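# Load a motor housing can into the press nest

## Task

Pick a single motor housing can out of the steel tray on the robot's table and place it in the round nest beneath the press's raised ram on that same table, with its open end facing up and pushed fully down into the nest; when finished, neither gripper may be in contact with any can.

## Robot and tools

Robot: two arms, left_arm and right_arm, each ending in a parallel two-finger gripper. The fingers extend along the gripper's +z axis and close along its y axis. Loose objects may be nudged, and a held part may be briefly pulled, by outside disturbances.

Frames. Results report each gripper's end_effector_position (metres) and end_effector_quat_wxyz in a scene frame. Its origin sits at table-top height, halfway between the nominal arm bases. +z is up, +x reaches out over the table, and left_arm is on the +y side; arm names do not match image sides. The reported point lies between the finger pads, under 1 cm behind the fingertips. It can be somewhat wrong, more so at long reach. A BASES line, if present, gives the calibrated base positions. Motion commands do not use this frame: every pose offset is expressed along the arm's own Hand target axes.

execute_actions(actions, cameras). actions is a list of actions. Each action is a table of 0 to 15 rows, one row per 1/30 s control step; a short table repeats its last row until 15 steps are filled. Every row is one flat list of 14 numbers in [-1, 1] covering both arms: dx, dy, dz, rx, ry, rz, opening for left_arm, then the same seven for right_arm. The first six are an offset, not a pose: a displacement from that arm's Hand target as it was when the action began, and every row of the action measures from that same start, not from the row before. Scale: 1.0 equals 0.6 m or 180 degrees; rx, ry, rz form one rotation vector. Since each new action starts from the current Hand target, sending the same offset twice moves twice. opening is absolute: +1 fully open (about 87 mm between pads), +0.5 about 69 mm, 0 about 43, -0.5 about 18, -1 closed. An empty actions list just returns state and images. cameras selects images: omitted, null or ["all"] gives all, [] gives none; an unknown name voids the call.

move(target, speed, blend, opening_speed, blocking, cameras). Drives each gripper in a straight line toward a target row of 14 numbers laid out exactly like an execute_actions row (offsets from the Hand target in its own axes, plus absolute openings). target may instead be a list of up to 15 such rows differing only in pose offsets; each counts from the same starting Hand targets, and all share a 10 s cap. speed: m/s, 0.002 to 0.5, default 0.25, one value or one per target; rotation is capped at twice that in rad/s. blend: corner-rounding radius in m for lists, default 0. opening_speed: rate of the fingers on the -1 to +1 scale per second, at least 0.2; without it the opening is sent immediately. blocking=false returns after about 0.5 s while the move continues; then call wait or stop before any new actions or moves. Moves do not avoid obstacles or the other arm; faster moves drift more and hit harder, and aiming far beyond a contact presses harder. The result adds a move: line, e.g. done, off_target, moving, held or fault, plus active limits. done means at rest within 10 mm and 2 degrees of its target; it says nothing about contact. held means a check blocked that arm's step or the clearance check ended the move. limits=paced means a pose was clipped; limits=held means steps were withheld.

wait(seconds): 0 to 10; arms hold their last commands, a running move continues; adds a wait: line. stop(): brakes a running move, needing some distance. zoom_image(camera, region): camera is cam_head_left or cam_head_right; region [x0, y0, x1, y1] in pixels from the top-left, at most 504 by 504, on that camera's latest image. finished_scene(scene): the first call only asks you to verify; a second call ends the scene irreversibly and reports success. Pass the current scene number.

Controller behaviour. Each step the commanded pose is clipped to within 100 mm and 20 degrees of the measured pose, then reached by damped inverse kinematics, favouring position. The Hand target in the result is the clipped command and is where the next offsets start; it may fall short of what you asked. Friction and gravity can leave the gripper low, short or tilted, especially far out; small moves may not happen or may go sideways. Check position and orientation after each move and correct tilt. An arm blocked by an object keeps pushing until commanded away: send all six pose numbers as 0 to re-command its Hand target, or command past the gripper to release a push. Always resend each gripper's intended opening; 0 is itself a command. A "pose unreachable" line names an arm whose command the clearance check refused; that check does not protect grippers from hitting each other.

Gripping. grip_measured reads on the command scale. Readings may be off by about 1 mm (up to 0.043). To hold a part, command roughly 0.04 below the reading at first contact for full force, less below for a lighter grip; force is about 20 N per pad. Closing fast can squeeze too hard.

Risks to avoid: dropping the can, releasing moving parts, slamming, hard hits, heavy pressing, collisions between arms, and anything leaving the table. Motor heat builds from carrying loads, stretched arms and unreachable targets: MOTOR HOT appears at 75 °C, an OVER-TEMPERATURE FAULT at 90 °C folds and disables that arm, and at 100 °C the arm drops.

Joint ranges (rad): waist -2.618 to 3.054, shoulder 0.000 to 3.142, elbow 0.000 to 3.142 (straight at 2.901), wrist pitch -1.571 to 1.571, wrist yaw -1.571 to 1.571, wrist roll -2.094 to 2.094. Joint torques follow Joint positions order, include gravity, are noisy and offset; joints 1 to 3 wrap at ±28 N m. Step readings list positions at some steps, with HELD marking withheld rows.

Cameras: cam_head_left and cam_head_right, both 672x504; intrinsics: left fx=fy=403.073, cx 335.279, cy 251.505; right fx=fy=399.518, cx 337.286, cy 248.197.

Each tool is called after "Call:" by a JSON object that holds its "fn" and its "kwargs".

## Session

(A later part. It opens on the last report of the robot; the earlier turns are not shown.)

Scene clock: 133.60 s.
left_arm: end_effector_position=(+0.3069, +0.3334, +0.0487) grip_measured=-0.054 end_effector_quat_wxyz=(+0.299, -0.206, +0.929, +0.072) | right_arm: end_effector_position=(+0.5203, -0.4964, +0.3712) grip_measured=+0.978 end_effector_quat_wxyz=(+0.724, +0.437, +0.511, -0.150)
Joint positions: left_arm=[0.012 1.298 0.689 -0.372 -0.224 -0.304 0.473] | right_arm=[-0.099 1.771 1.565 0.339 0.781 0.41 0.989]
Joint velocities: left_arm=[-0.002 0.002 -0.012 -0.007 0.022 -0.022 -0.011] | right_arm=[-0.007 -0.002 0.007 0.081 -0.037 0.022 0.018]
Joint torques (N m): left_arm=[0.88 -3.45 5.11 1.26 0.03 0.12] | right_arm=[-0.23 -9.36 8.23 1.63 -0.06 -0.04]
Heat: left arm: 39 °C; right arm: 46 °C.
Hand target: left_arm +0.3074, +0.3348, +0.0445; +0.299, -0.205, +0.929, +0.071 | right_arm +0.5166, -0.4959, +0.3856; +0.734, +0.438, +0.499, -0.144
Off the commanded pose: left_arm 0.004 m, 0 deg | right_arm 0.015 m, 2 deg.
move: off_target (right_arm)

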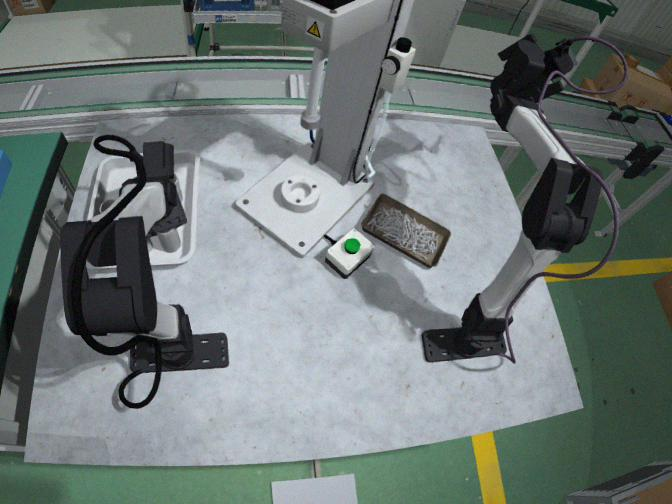

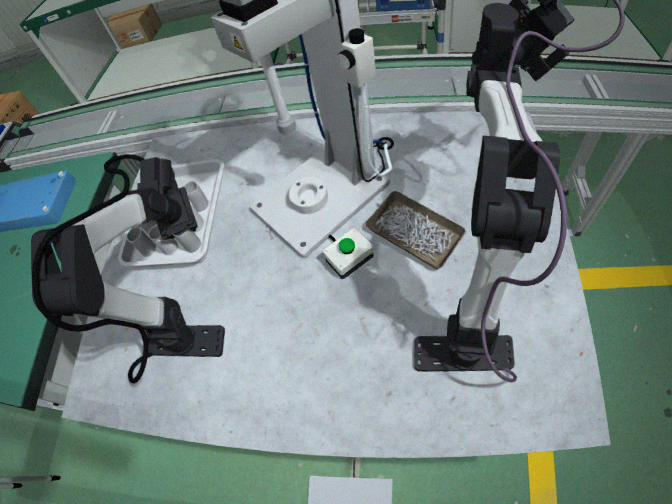

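Call:
{"fn": "move", "kwargs": {"target": [-0.124,0,-0.177,0,0,0,-0.25,0,0,0,0,0,0,1], "speed": 0.12}}

Call:
{"fn": "zoom_image", "kwargs": {"camera": "cam_head_right", "region": [100, 120, 240, 260]}}

Scene clock: 137.70 s.
left_arm: end_effector_position=(+0.3035, +0.3330, +0.1608) grip_measured=-0.054 end_effector_quat_wxyz=(+0.281, -0.205, +0.935, +0.074) | right_arm: end_effector_position=(+0.5203, -0.4964, +0.3712) grip_measured=+0.978 end_effector_quat_wxyz=(+0.724, +0.437, +0.511, -0.150)
Joint positions: left_arm=[0.012 1.26 1.131 -0.892 -0.223 -0.304 0.473] | right_arm=[-0.099 1.771 1.565 0.339 0.781 0.41 0.989]
Joint velocities: left_arm=[-0.012 -0.007 0.012 -0.007 0.022 0.007 -0.004] | right_arm=[-0.012 0.012 0.007 0.007 -0.051 0.022 0.008]
Joint torques (N m): left_arm=[-0.44 -5.49 8.65 0.97 -0.04 0] | right_arm=[-0.24 -9.35 8.21 1.63 -0.06 -0.04]
Heat: left arm: 39 °C; right arm: 46 °C.
Hand target: left_arm +0.3088, +0.3316, +0.1742; +0.298, -0.206, +0.929, +0.071 | right_arm +0.5166, -0.4959, +0.3856; +0.734, +0.438, +0.499, -0.144
Off the commanded pose: left_arm 0.014 m, 2 deg | right_arm 0.015 m, 2 deg.
move: off_target (left_arm, right_arm)

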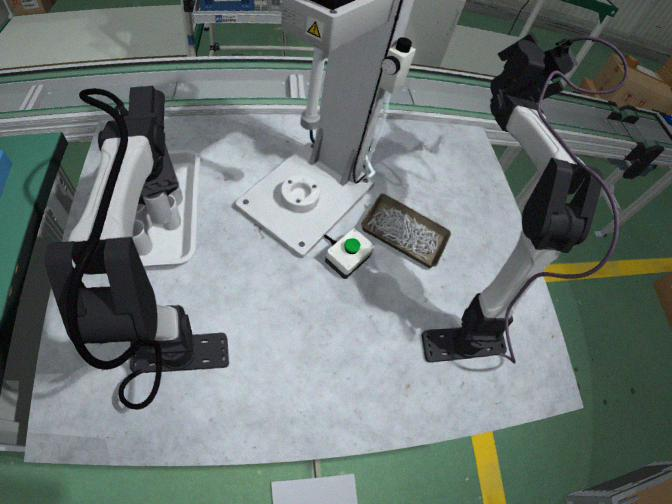

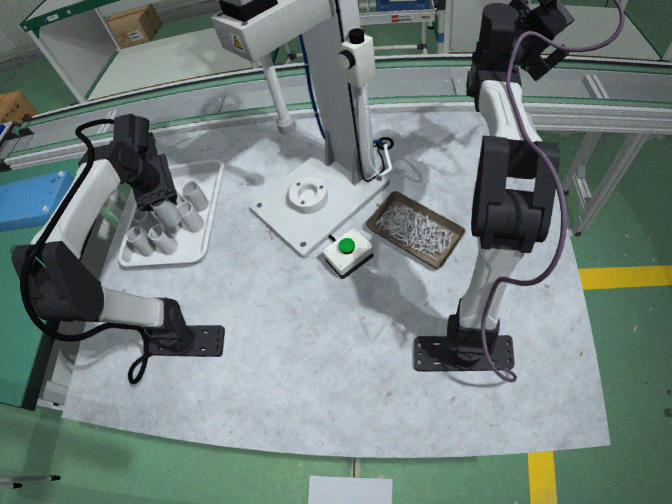

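Scaled by 3.600.

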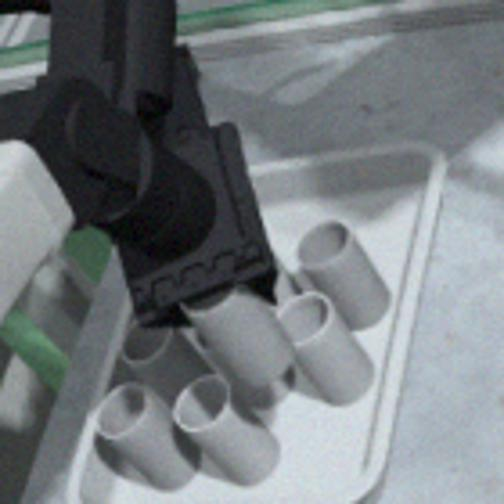

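Call:
{"fn": "move", "kwargs": {"target": [0.0355,-0.453,-0.057,0.1594,0,0.2275,-0.25,0,0,0,0,0,0,1], "speed": 0.18}}

Call:
{"fn": "zoom_image", "kwargs": {"camera": "cam_head_left", "region": [230, 100, 370, 240]}}

Call:
{"fn": "zoom_image", "kwargs": {"camera": "cam_head_right", "region": [230, 100, 370, 240]}}

Scene clock: 149.27 s.
left_arm: end_effector_position=(+0.3833, +0.0841, +0.1709) grip_measured=-0.055 end_effector_quat_wxyz=(+0.276, +0.180, +0.943, -0.048) | right_arm: end_effector_position=(+0.5203, -0.4964, +0.3712) grip_measured=+0.978 end_effector_quat_wxyz=(+0.724, +0.437, +0.511, -0.150)
Joint positions: left_arm=[-0.59 1.755 1.638 -0.894 -0.094 -0.133 0.472] | right_arm=[-0.099 1.771 1.565 0.339 0.781 0.41 0.989]
Joint velocities: left_arm=[-0.012 -0.002 -0.002 0.037 0.037 0.007 -0.004] | right_arm=[-0.017 0.002 0.017 -0.066 -0.022 0.007 -0.013]
Joint torques (N m): left_arm=[-1.61 -8.36 9.63 1.15 0.36 0.35] | right_arm=[-0.23 -9.36 8.21 1.63 -0.06 -0.04]
Heat: left arm: 40 °C; right arm: 47 °C.
Hand target: left_arm +0.3882, +0.0665, +0.1835; +0.291, +0.204, +0.932, -0.072 | right_arm +0.5166, -0.4959, +0.3856; +0.734, +0.438, +0.499, -0.144
Off the commanded pose: left_arm 0.023 m, 4 deg | right_arm 0.015 m, 2 deg.
move: off_target (left_arm, right_arm)

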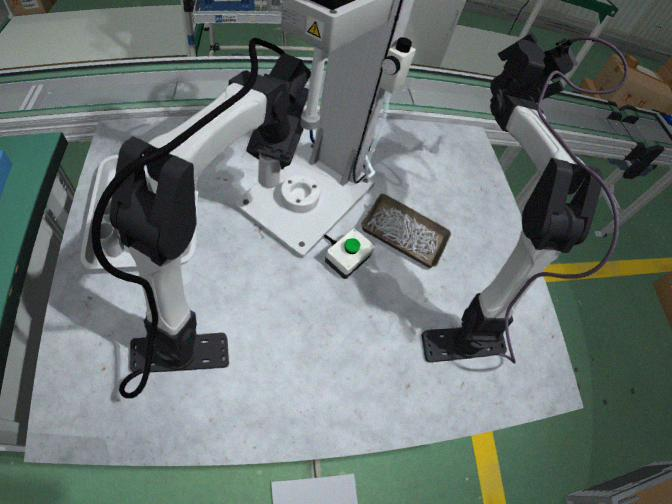

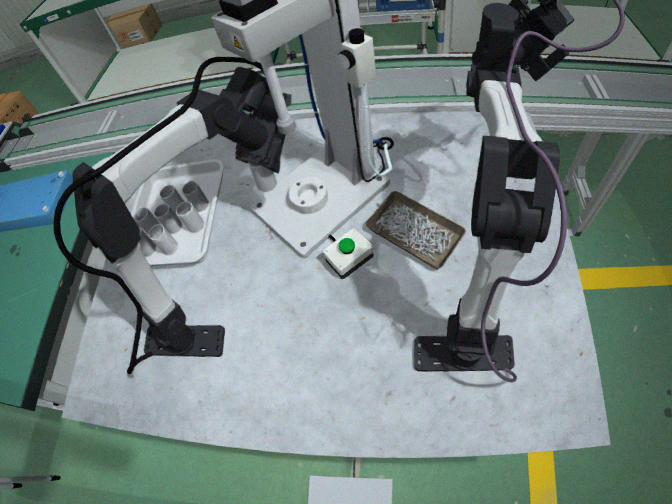

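Scaled by 3.600.

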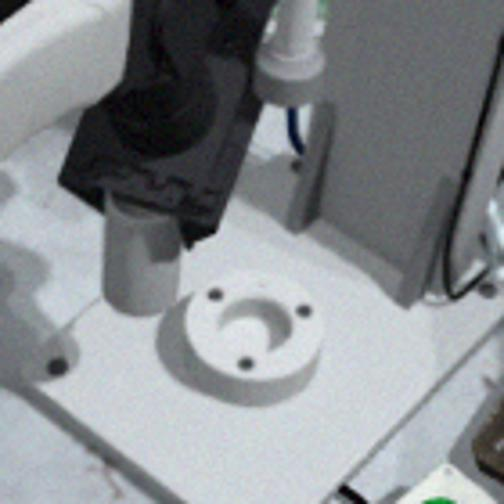

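Scaled by 3.600.

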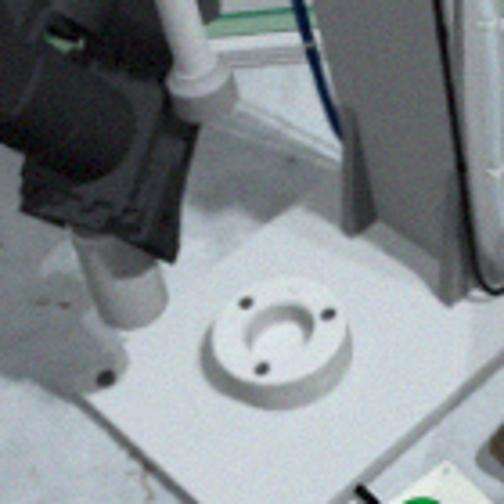

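Call:
{"fn": "move", "kwargs": {"target": [-0.093,-0.0575,0.065,0,-0.018,0,-0.25,0,0,0,0,0,0,1], "speed": 0.1}}

Call:
{"fn": "zoom_image", "kwargs": {"camera": "cam_head_left", "region": [250, 120, 350, 220]}}

Call:
{"fn": "zoom_image", "kwargs": {"camera": "cam_head_right", "region": [250, 120, 350, 220]}}

Scene clock: 161.80 s.
left_arm: end_effector_position=(+0.4388, +0.0574, +0.1734) grip_measured=-0.055 end_effector_quat_wxyz=(+0.298, +0.172, +0.939, -0.032) | right_arm: end_effector_position=(+0.5203, -0.4964, +0.3712) grip_measured=+0.978 end_effector_quat_wxyz=(+0.724, +0.437, +0.511, -0.150)
Joint positions: left_arm=[-0.598 1.98 1.926 -0.924 -0.145 -0.139 0.472] | right_arm=[-0.099 1.771 1.565 0.339 0.781 0.41 0.989]
Joint velocities: left_arm=[-0.012 0.002 0.007 -0.007 0.037 0.037 -0.013] | right_arm=[-0.002 -0.002 -0.007 0.022 -0.022 0.007 -0.003]
Joint torques (N m): left_arm=[-6.61 -9.33 9.33 1.52 0.44 -0.13] | right_arm=[-0.23 -9.35 8.21 1.63 -0.06 -0.04]
Heat: left arm: 44 °C; right arm: 47 °C.
Hand target: left_arm +0.4348, +0.0063, +0.1819; +0.317, +0.202, +0.923, -0.079 | right_arm +0.5166, -0.4959, +0.3856; +0.734, +0.438, +0.499, -0.144
Off the commanded pose: left_arm 0.052 m, 7 deg | right_arm 0.015 m, 2 deg.
move: off_target (left_arm, right_arm)

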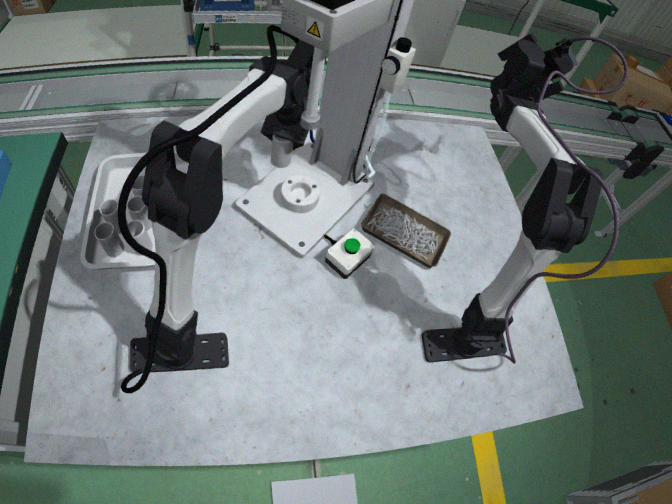

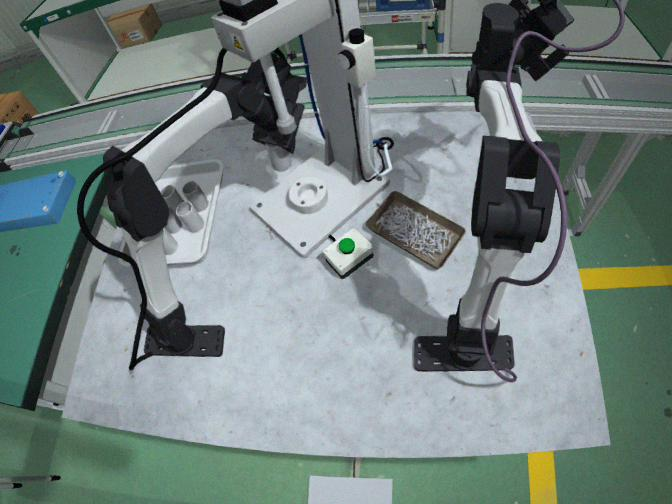

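Scaled by 5.040.

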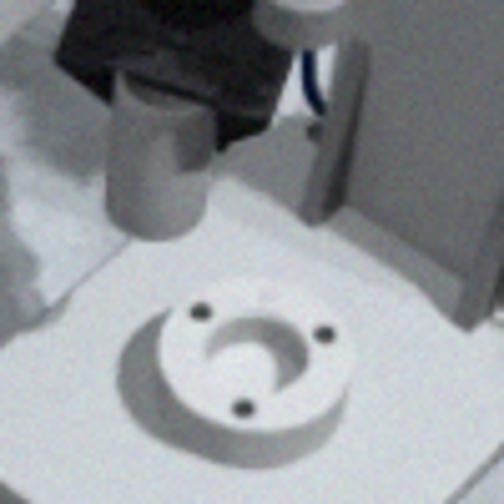

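Scaled by 5.040.

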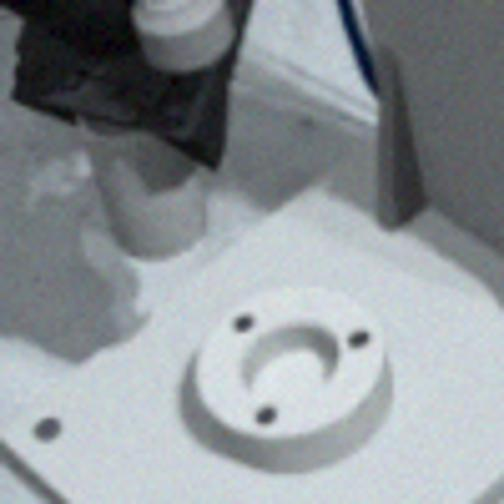

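Call:
{"fn": "move", "kwargs": {"target": [0.086,0.08,-0.055,0,0,0,-0.25,0,0,0,0,0,0,1], "speed": 0.12, "cameras": []}}

Scene clock: 169.70 s.
left_arm: end_effector_position=(+0.3981, +0.0787, +0.1590) grip_measured=-0.055 end_effector_quat_wxyz=(+0.289, +0.198, +0.934, -0.061) | right_arm: end_effector_position=(+0.5203, -0.4964, +0.3712) grip_measured=+0.978 end_effector_quat_wxyz=(+0.724, +0.437, +0.511, -0.150)
Joint positions: left_arm=[-0.574 1.777 1.602 -0.798 -0.058 -0.085 0.472] | right_arm=[-0.099 1.771 1.565 0.339 0.781 0.41 0.989]
Joint velocities: left_arm=[-0.022 -0.002 -0.002 -0.007 -0.081 -0.022 0.004] | right_arm=[0.007 0.002 0.007 -0.037 0.022 -0.037 -0.003]
Joint torques (N m): left_arm=[0.28 -13.91 5.7 1.4 0.21 0.19] | right_arm=[-0.23 -9.35 8.21 1.63 -0.06 -0.04]
Heat: left arm: 44 °C; right arm: 47 °C.
Hand target: left_arm +0.4004, +0.0759, +0.1779; +0.318, +0.202, +0.923, -0.077 | right_arm +0.5166, -0.4959, +0.3856; +0.734, +0.438, +0.499, -0.144
Off the commanded pose: left_arm 0.017 m, 4 deg | right_arm 0.015 m, 2 deg.
move: off_target (left_arm, right_arm)
No camera images: "cameras" was empty.

Call:
{"fn": "move", "kwargs": {"target": [0.0565,0.0017,0.072,0,0,0,-0.25,0,0,0,0,0,0,1], "speed": 0.1}}

Call:
{"fn": "zoom_image", "kwargs": {"camera": "cam_head_left", "region": [230, 120, 350, 240]}}

Call:
{"fn": "zoom_image", "kwargs": {"camera": "cam_head_right", "region": [230, 120, 350, 240]}}

Scene clock: 174.63 s.
left_arm: end_effector_position=(+0.3957, +0.0785, +0.1073) grip_measured=-0.055 end_effector_quat_wxyz=(+0.294, +0.201, +0.932, -0.066) | right_arm: end_effector_position=(+0.5203, -0.4964, +0.3712) grip_measured=+0.978 end_effector_quat_wxyz=(+0.724, +0.437, +0.511, -0.150)
Joint positions: left_arm=[-0.574 1.767 1.38 -0.574 -0.049 -0.08 0.472] | right_arm=[-0.099 1.771 1.565 0.339 0.781 0.41 0.989]
Joint velocities: left_arm=[0.017 0.002 -0.002 0.037 -0.022 -0.037 0.004] | right_arm=[0.007 -0.002 0.022 0.022 0.022 0.037 0.008]
Joint torques (N m): left_arm=[0.58 -12.98 5.82 1.33 0.16 0.14] | right_arm=[-0.23 -9.36 8.21 1.63 -0.06 -0.04]
Heat: left arm: 43 °C; right arm: 47 °C.
Hand target: left_arm +0.4002, +0.0773, +0.1230; +0.318, +0.202, +0.923, -0.077 | right_arm +0.5166, -0.4959, +0.3856; +0.734, +0.438, +0.499, -0.144
Off the commanded pose: left_arm 0.017 m, 3 deg | right_arm 0.015 m, 2 deg.
move: off_target (left_arm, right_arm)

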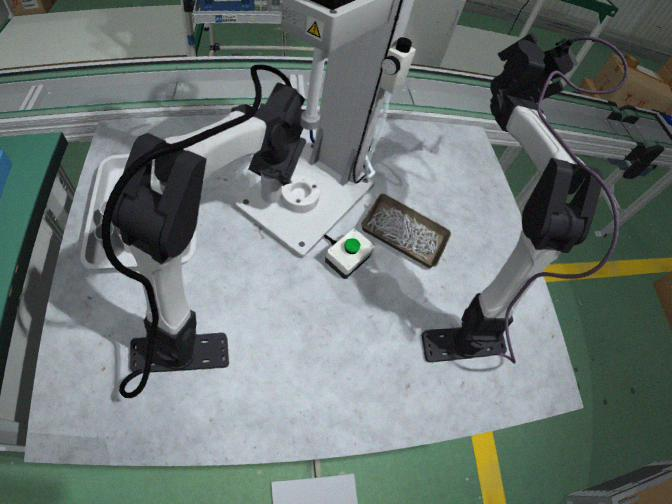

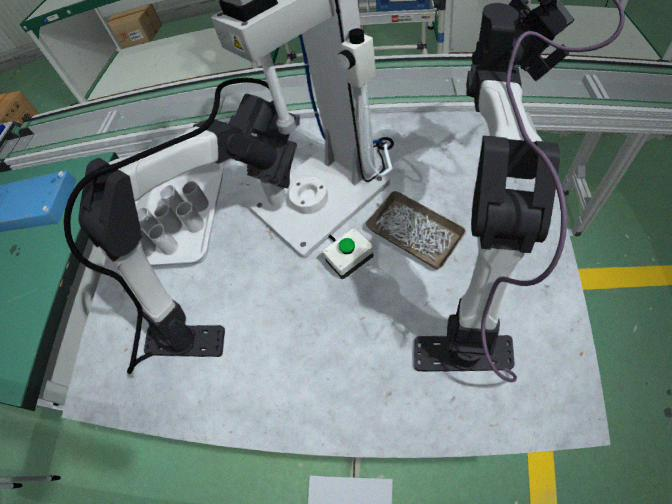

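Scaled by 4.200.

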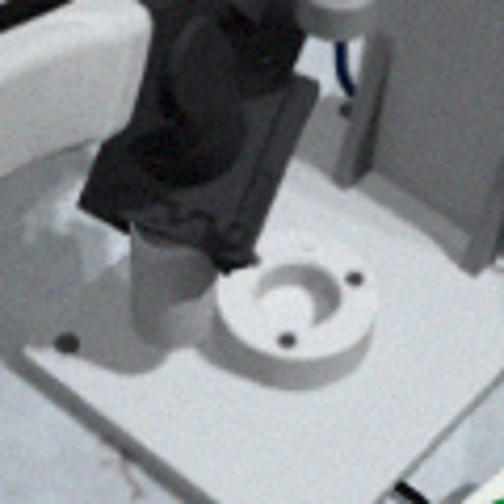

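Scaled by 4.200.

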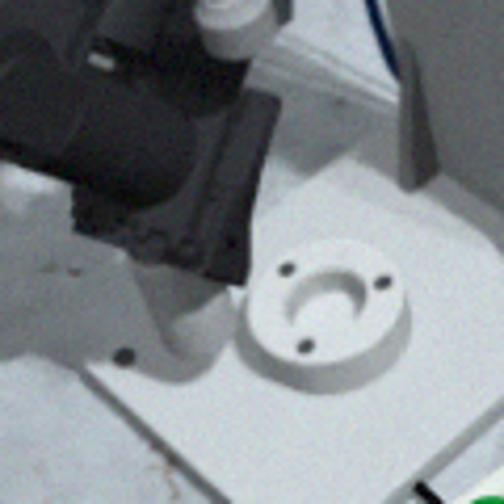

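Call:
{"fn": "move", "kwargs": {"target": [-0.078,-0.047,0.056,0,0,0,-0.25,0,0,0,0,0,0,1], "speed": 0.08}}

Call:
{"fn": "zoom_image", "kwargs": {"camera": "cam_head_left", "region": [250, 120, 350, 220]}}

Call:
{"fn": "zoom_image", "kwargs": {"camera": "cam_head_right", "region": [250, 120, 350, 220]}}

Scene clock: 181.57 s.
left_arm: end_effector_position=(+0.4405, +0.0443, +0.1213) grip_measured=-0.055 end_effector_quat_wxyz=(+0.314, +0.193, +0.927, -0.071) | right_arm: end_effector_position=(+0.5203, -0.4964, +0.3712) grip_measured=+0.978 end_effector_quat_wxyz=(+0.724, +0.437, +0.511, -0.150)
Joint positions: left_arm=[-0.594 1.941 1.641 -0.619 -0.068 -0.106 0.472] | right_arm=[-0.099 1.771 1.565 0.339 0.781 0.41 0.989]
Joint velocities: left_arm=[-0.012 0.002 -0.002 -0.022 -0.037 0.007 -0.004] | right_arm=[-0.007 -0.002 -0.012 -0.022 0.022 -0.037 -0.008]
Joint torques (N m): left_arm=[-2.73 -9.01 8.92 1.12 0.04 -0.09] | right_arm=[-0.21 -9.36 8.21 1.63 -0.06 -0.04]
Heat: left arm: 43 °C; right arm: 47 °C.
Hand target: left_arm +0.4399, +0.0272, +0.1238; +0.317, +0.202, +0.923, -0.078 | right_arm +0.5166, -0.4959, +0.3856; +0.734, +0.438, +0.499, -0.144
Off the commanded pose: left_arm 0.017 m, 1 deg | right_arm 0.015 m, 2 deg.
move: off_target (left_arm, right_arm)

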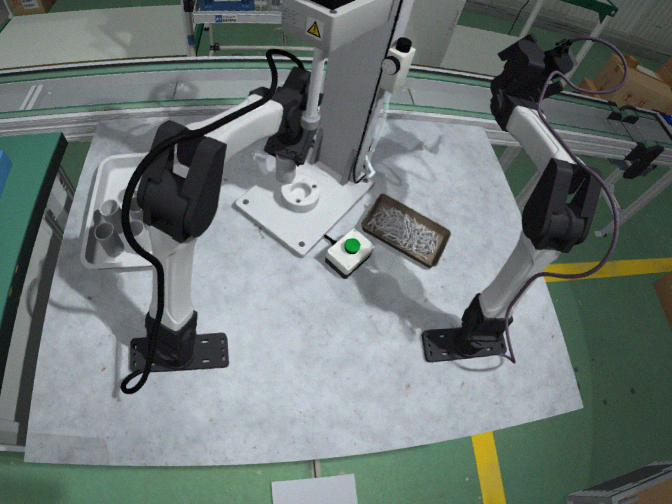

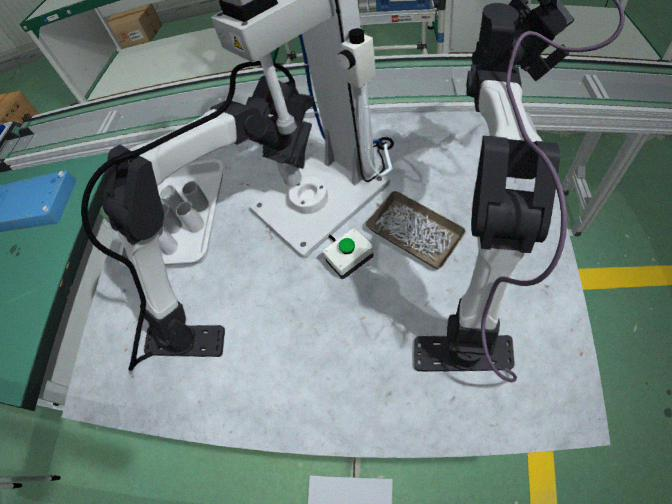

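Scaled by 5.040.

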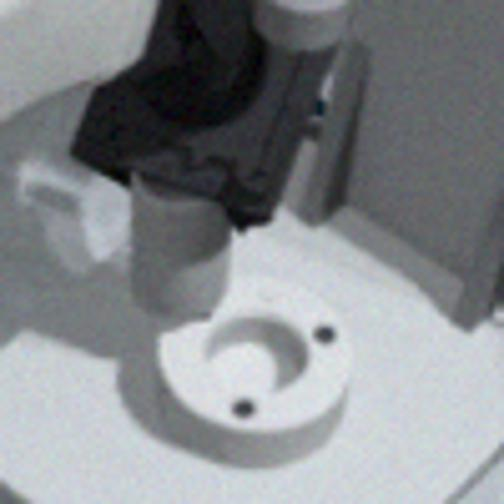

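Scaled by 5.040.

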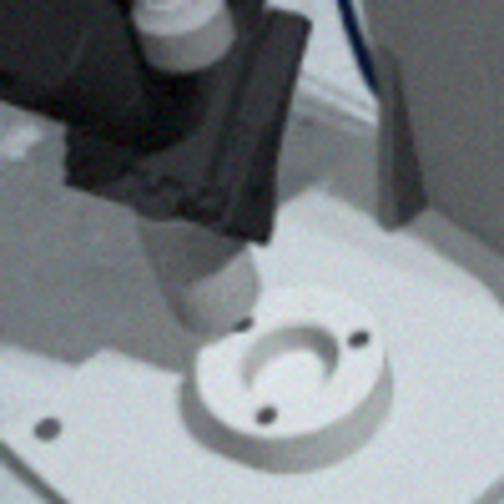

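Call:
{"fn": "move", "kwargs": {"target": [-0.002,-0.04,0.019,0,0,0,-0.25,0,0,0,0,0,0,1], "speed": 0.06}}

Call:
{"fn": "zoom_image", "kwargs": {"camera": "cam_head_left", "region": [250, 120, 350, 220]}}

Call:
{"fn": "zoom_image", "kwargs": {"camera": "cam_head_right", "region": [250, 120, 350, 220]}}

Scene clock: 187.57 s.
left_arm: end_effector_position=(+0.4436, +0.0457, +0.1155) grip_measured=-0.055 end_effector_quat_wxyz=(+0.308, +0.170, +0.934, -0.062) | right_arm: end_effector_position=(+0.5203, -0.4964, +0.3712) grip_measured=+0.978 end_effector_quat_wxyz=(+0.724, +0.437, +0.511, -0.150)
Joint positions: left_arm=[-0.594 1.967 1.662 -0.634 -0.097 -0.149 0.472] | right_arm=[-0.099 1.771 1.565 0.339 0.781 0.41 0.989]
Joint velocities: left_arm=[-0.007 -0.007 0.012 -0.037 -0.125 -0.051 -0.004] | right_arm=[-0.012 -0.002 0.007 -0.037 0.022 -0.007 0.018]
Joint torques (N m): left_arm=[-7.41 -8.06 9.06 1.35 0.01 -0.11] | right_arm=[-0.23 -9.36 8.21 1.63 -0.06 -0.04]
Heat: left arm: 43 °C; right arm: 47 °C.
Hand target: left_arm +0.4366, +0.0018, +0.1153; +0.317, +0.202, +0.924, -0.079 | right_arm +0.5166, -0.4959, +0.3856; +0.734, +0.438, +0.499, -0.144
Off the commanded pose: left_arm 0.044 m, 4 deg | right_arm 0.015 m, 2 deg.
move: off_target (left_arm, right_arm)

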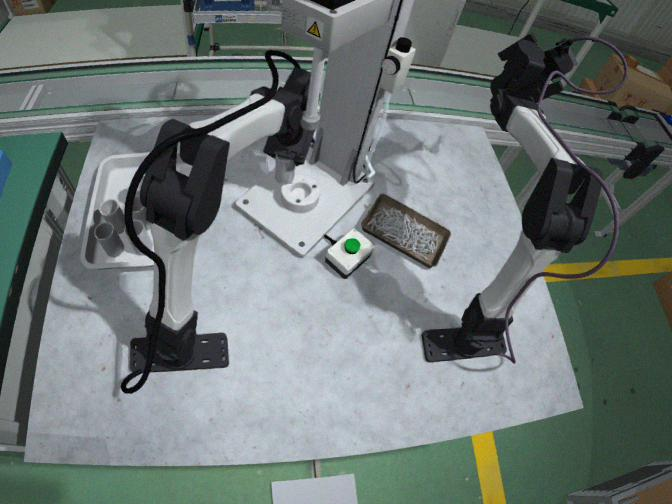

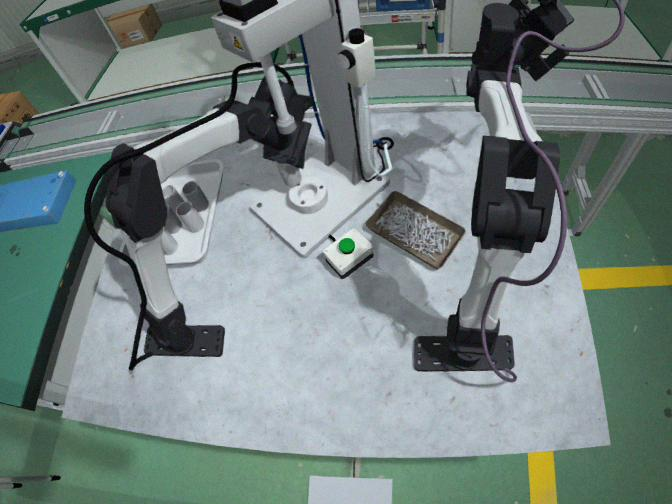

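Scaled by 5.040.

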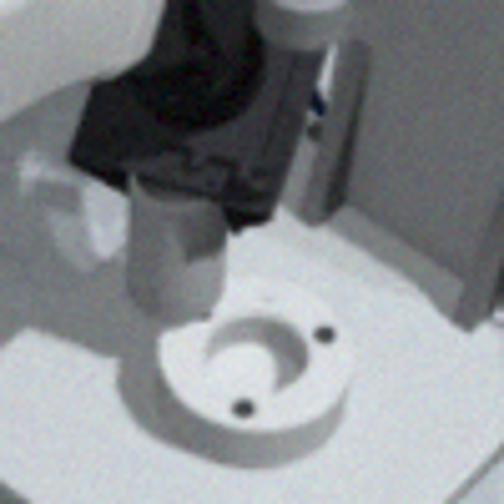

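Scaled by 5.040.

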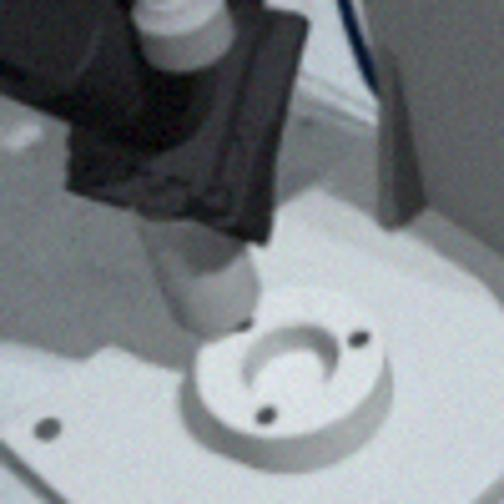

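Call:
{"fn": "move", "kwargs": {"target": [[0.07,0.117,-0.079,0,0,0,-0.25,0,0,0,0,0,0,1],[0.184,0.242,-0.171,0,0,0,-0.25,0,0,0,0,0,0,1]], "speed": 0.12, "blend": 0.02}}

Call:
{"fn": "zoom_image", "kwargs": {"camera": "cam_head_left", "region": [150, 130, 310, 270]}}

Call:
{"fn": "zoom_image", "kwargs": {"camera": "cam_head_right", "region": [170, 130, 330, 270]}}

Scene clock: 207.27 s.
left_arm: end_effector_position=(+0.3663, +0.1986, +0.1247) grip_measured=-0.055 end_effector_quat_wxyz=(+0.310, +0.200, +0.927, -0.067) | right_arm: end_effector_position=(+0.5203, -0.4964, +0.3712) grip_measured=+0.978 end_effector_quat_wxyz=(+0.724, +0.437, +0.511, -0.150)
Joint positions: left_arm=[-0.262 1.464 1.119 -0.593 0.129 0.173 0.472] | right_arm=[-0.099 1.771 1.565 0.339 0.781 0.41 0.989]
Joint velocities: left_arm=[-0.002 -0.017 0.002 0.007 -0.037 -0.022 -0.006] | right_arm=[-0.002 0.007 -0.007 0.051 -0.081 0.022 0.003]
Joint torques (N m): left_arm=[0.46 -9.63 5.74 1.08 0.27 0.19] | right_arm=[-0.23 -9.36 8.21 1.63 -0.06 -0.04]
Heat: left arm: 44 °C; right arm: 47 °C.
Hand target: left_arm +0.3639, +0.1990, +0.1325; +0.320, +0.204, +0.922, -0.070 | right_arm +0.5166, -0.4959, +0.3856; +0.734, +0.438, +0.499, -0.144
Off the commanded pose: left_arm 0.005 m, 2 deg | right_arm 0.015 m, 2 deg.
move: off_target (right_arm)

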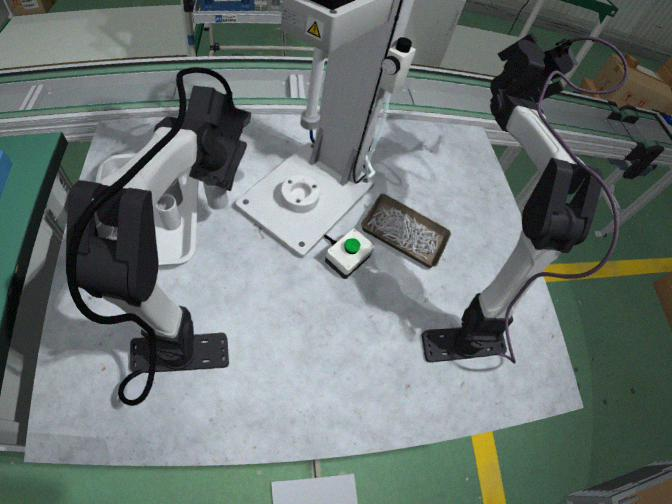

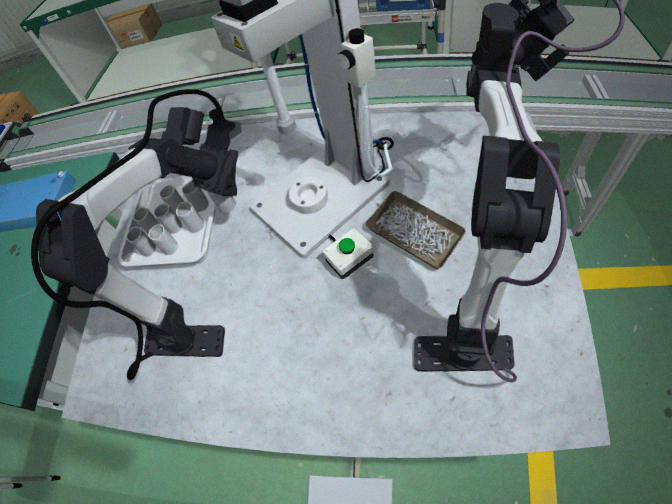

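Scaled by 3.150.

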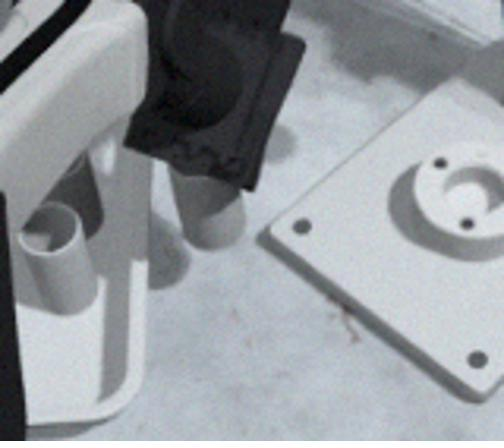

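Scaled by 3.150.

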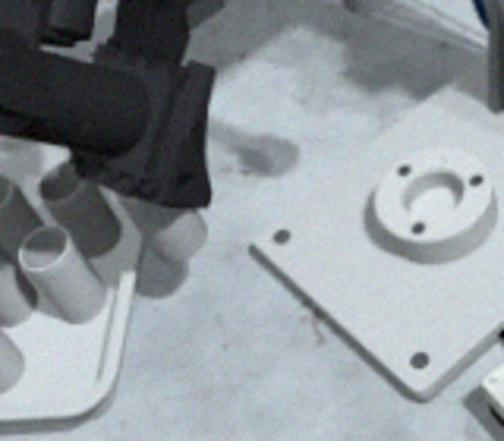

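Call:
{"fn": "move", "kwargs": {"target": [0.081,-0.07,0.071,0,0.006,0,-0.25,0,0,0,0,0,0,1], "speed": 0.12}}

Call:
{"fn": "zoom_image", "kwargs": {"camera": "cam_head_left", "region": [150, 150, 310, 290]}}

Call:
{"fn": "zoom_image", "kwargs": {"camera": "cam_head_right", "region": [170, 150, 330, 290]}}

Scene clock: 212.80 s.
left_arm: end_effector_position=(+0.3291, +0.1682, +0.0590) grip_measured=-0.055 end_effector_quat_wxyz=(+0.288, +0.208, +0.932, -0.071) | right_arm: end_effector_position=(+0.5203, -0.4964, +0.3712) grip_measured=+0.978 end_effector_quat_wxyz=(+0.724, +0.437, +0.511, -0.150)
Joint positions: left_arm=[-0.396 1.45 0.857 -0.379 0.067 0.076 0.472] | right_arm=[-0.099 1.771 1.565 0.339 0.781 0.41 0.989]
Joint velocities: left_arm=[-0.012 0.017 -0.002 -0.022 -0.081 -0.007 -0.013] | right_arm=[-0.002 0.002 0.017 -0.051 0.007 0.007 -0.003]
Joint torques (N m): left_arm=[-0.44 -8.91 5.39 1.31 0.03 -0.03] | right_arm=[-0.23 -9.36 8.21 1.63 -0.06 -0.04]
Heat: left arm: 43 °C; right arm: 47 °C.
Hand target: left_arm +0.3342, +0.1658, +0.0687; +0.311, +0.204, +0.926, -0.071 | right_arm +0.5166, -0.4959, +0.3856; +0.734, +0.438, +0.499, -0.144
Off the commanded pose: left_arm 0.012 m, 3 deg | right_arm 0.015 m, 2 deg.
move: off_target (left_arm, right_arm)

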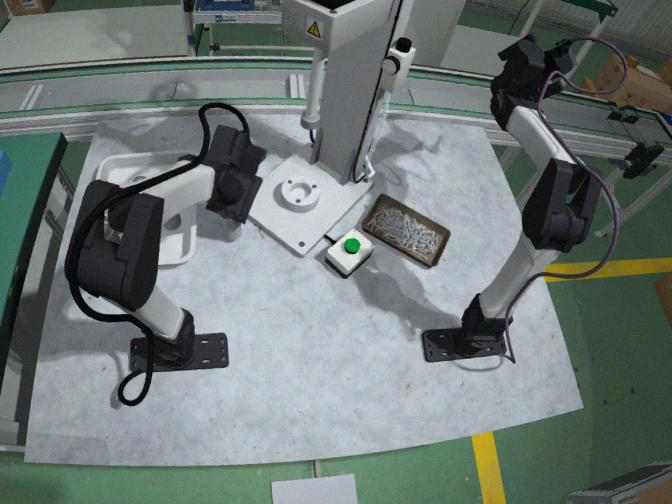

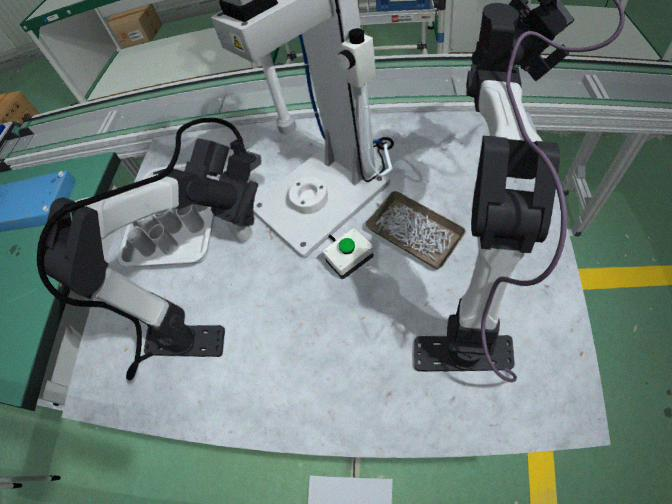

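Scaled by 3.150.

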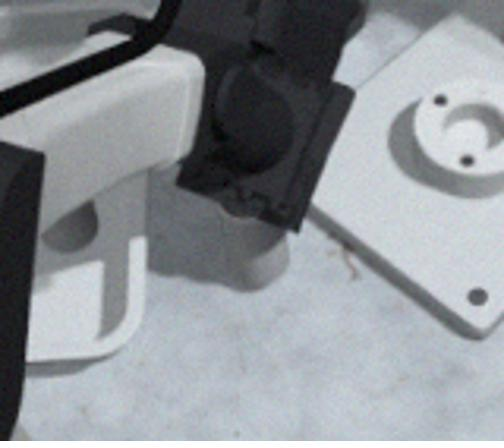

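Scaled by 3.150.

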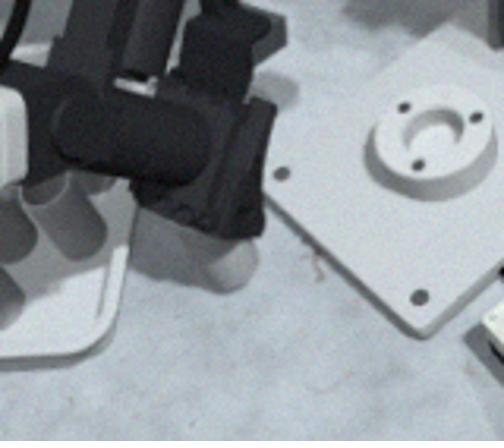

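Call:
{"fn": "move", "kwargs": {"target": [0.0105,0,0.0135,0,-0.007,0,-0.25,0,0,0,0,0,0,1], "speed": 0.03, "cameras": []}}

Call:
{"fn": "move", "kwargs": {"target": [0.004,0,0.005,0,0,0,-0.25,0,0,0,0,0,0,1], "speed": 0.03}}

Call:
{"fn": "zoom_image", "kwargs": {"camera": "cam_head_left", "region": [150, 150, 310, 290]}}

Call:
{"fn": "zoom_image", "kwargs": {"camera": "cam_head_right", "region": [170, 150, 330, 290]}}

Scene clock: 218.83 s.
left_arm: end_effector_position=(+0.3291, +0.1683, +0.0494) grip_measured=-0.055 end_effector_quat_wxyz=(+0.299, +0.208, +0.929, -0.072) | right_arm: end_effector_position=(+0.5203, -0.4964, +0.3712) grip_measured=+0.978 end_effector_quat_wxyz=(+0.724, +0.437, +0.511, -0.150)
Joint positions: left_arm=[-0.396 1.448 0.803 -0.304 0.066 0.075 0.472] | right_arm=[-0.099 1.771 1.565 0.339 0.781 0.41 0.989]
Joint velocities: left_arm=[-0.012 -0.002 0.012 0.022 -0.037 -0.022 -0.004] | right_arm=[0.002 0.007 0.002 -0.066 0.007 0.022 -0.008]
Joint torques (N m): left_arm=[-0.31 -8.77 5.31 1.35 0.09 -0.07] | right_arm=[-0.21 -9.36 8.21 1.63 -0.06 -0.04]
Heat: left arm: 43 °C; right arm: 48 °C.
Hand target: left_arm +0.3339, +0.1660, +0.0586; +0.321, +0.203, +0.922, -0.074 | right_arm +0.5166, -0.4959, +0.3856; +0.734, +0.438, +0.499, -0.144
Off the commanded pose: left_arm 0.011 m, 3 deg | right_arm 0.015 m, 2 deg.
move: off_target (left_arm, right_arm)
No camera images: "cameras" was empty.

Scene clock: 219.53 s.
left_arm: end_effector_position=(+0.3307, +0.1677, +0.0490) grip_measured=-0.055 end_effector_quat_wxyz=(+0.304, +0.207, +0.927, -0.073) | right_arm: end_effector_position=(+0.5203, -0.4964, +0.3712) grip_measured=+0.978 end_effector_quat_wxyz=(+0.724, +0.437, +0.511, -0.150)
Joint positions: left_arm=[-0.396 1.448 0.796 -0.287 0.066 0.075 0.472] | right_arm=[-0.099 1.771 1.565 0.339 0.781 0.41 0.989]
Joint velocities: left_arm=[-0.012 -0.012 0.007 0.037 0.007 -0.022 0.004] | right_arm=[0.007 0.002 -0.012 0.007 -0.007 0.007 -0.008]
Joint torques (N m): left_arm=[-0.36 -8.02 4.93 1.36 0.04 -0.05] | right_arm=[-0.23 -9.36 8.21 1.63 -0.06 -0.04]
Heat: left arm: 42 °C; right arm: 48 °C.
Hand target: left_arm +0.3339, +0.1660, +0.0548; +0.321, +0.203, +0.922, -0.074 | right_arm +0.5166, -0.4959, +0.3856; +0.734, +0.438, +0.499, -0.144
Off the commanded pose: left_arm 0.007 m, 2 deg | right_arm 0.015 m, 2 deg.
move: off_target (right_arm)

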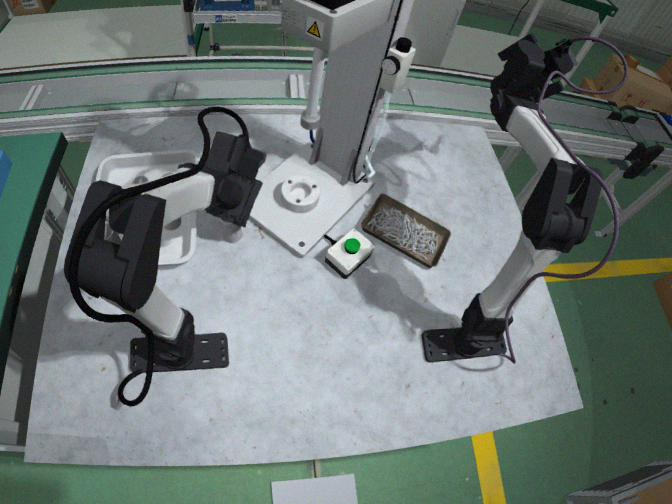

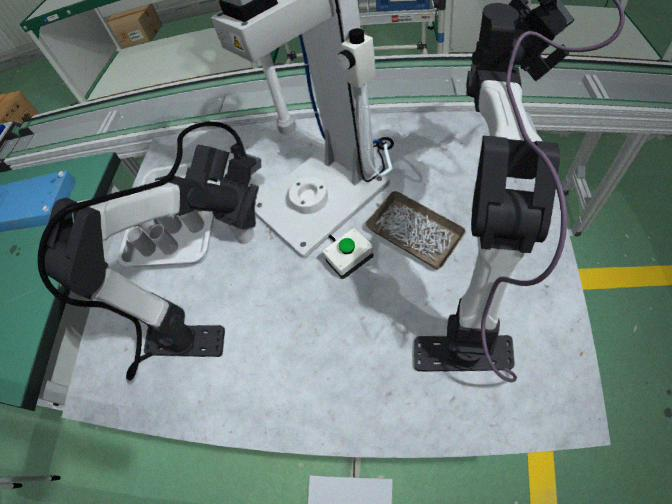

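Scaled by 3.150.

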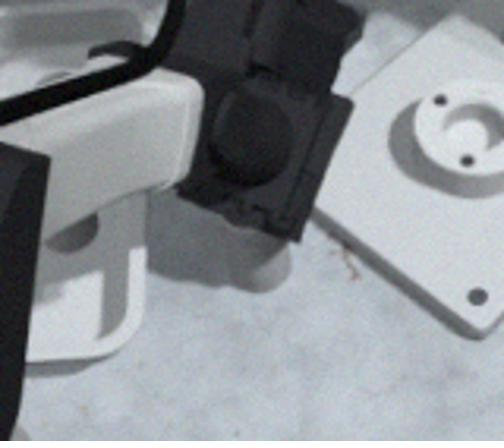

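Scaled by 3.150.

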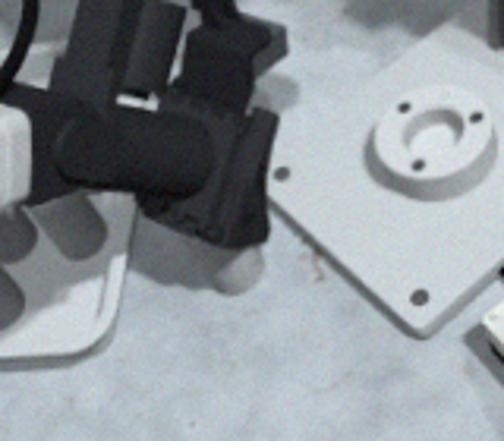

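Call:
{"fn": "move", "kwargs": {"target": [0.004,0,0.005,0,0,0,-0.25,0,0,0,0,0,0,1], "speed": 0.03, "cameras": []}}

Call:
{"fn": "move", "kwargs": {"target": [0.003,0,0.004,0,0,0,-0.25,0,0,0,0,0,0,1], "speed": 0.03, "cameras": []}}

Scene clock: 223.23 s.
left_arm: end_effector_position=(+0.3322, +0.1671, +0.0490) grip_measured=-0.055 end_effector_quat_wxyz=(+0.308, +0.207, +0.926, -0.074) | right_arm: end_effector_position=(+0.5203, -0.4964, +0.3712) grip_measured=+0.978 end_effector_quat_wxyz=(+0.724, +0.437, +0.511, -0.150)
Joint positions: left_arm=[-0.396 1.448 0.791 -0.272 0.066 0.074 0.472] | right_arm=[-0.099 1.771 1.565 0.339 0.781 0.41 0.989]
Joint velocities: left_arm=[0.007 -0.002 0.017 -0.037 -0.066 0.022 -0.004] | right_arm=[-0.002 0.002 0.007 -0.022 -0.022 -0.037 0.013]
Joint torques (N m): left_arm=[-0.35 -7.38 4.41 1.42 0.04 -0.02] | right_arm=[-0.23 -9.36 8.21 1.63 -0.06 -0.04]
Heat: left arm: 42 °C; right arm: 48 °C.
Hand target: left_arm +0.3337, +0.1661, +0.0508; +0.321, +0.203, +0.922, -0.074 | right_arm +0.5166, -0.4959, +0.3856; +0.734, +0.438, +0.499, -0.144
Off the commanded pose: left_arm 0.003 m, 2 deg | right_arm 0.015 m, 2 deg.
move: off_target (right_arm)
No camera images: "cameras" was empty.

Scene clock: 224.00 s.
left_arm: end_effector_position=(+0.3336, +0.1665, +0.0493) grip_measured=-0.056 end_effector_quat_wxyz=(+0.313, +0.206, +0.924, -0.074) | right_arm: end_effector_position=(+0.5203, -0.4964, +0.3712) grip_measured=+0.978 end_effector_quat_wxyz=(+0.724, +0.437, +0.511, -0.150)
Joint positions: left_arm=[-0.396 1.446 0.786 -0.258 0.066 0.072 0.472] | right_arm=[-0.099 1.771 1.565 0.339 0.781 0.41 0.989]
Joint velocities: left_arm=[-0.012 0.007 0.022 -0.037 -0.095 -0.037 -0.004] | right_arm=[-0.012 0.002 -0.022 0.022 -0.066 -0.022 0.013]
Joint torques (N m): left_arm=[-0.34 -6.61 4.3 1.42 0.06 -0.03] | right_arm=[-0.21 -9.36 8.21 1.63 -0.06 -0.04]
Heat: left arm: 42 °C; right arm: 48 °C.
Hand target: left_arm +0.3338, +0.1661, +0.0478; +0.321, +0.203, +0.922, -0.074 | right_arm +0.5166, -0.4959, +0.3856; +0.734, +0.438, +0.499, -0.144
Off the commanded pose: left_arm 0.002 m, 1 deg | right_arm 0.015 m, 2 deg.
move: off_target (right_arm)
No camera images: "cameras" was empty.


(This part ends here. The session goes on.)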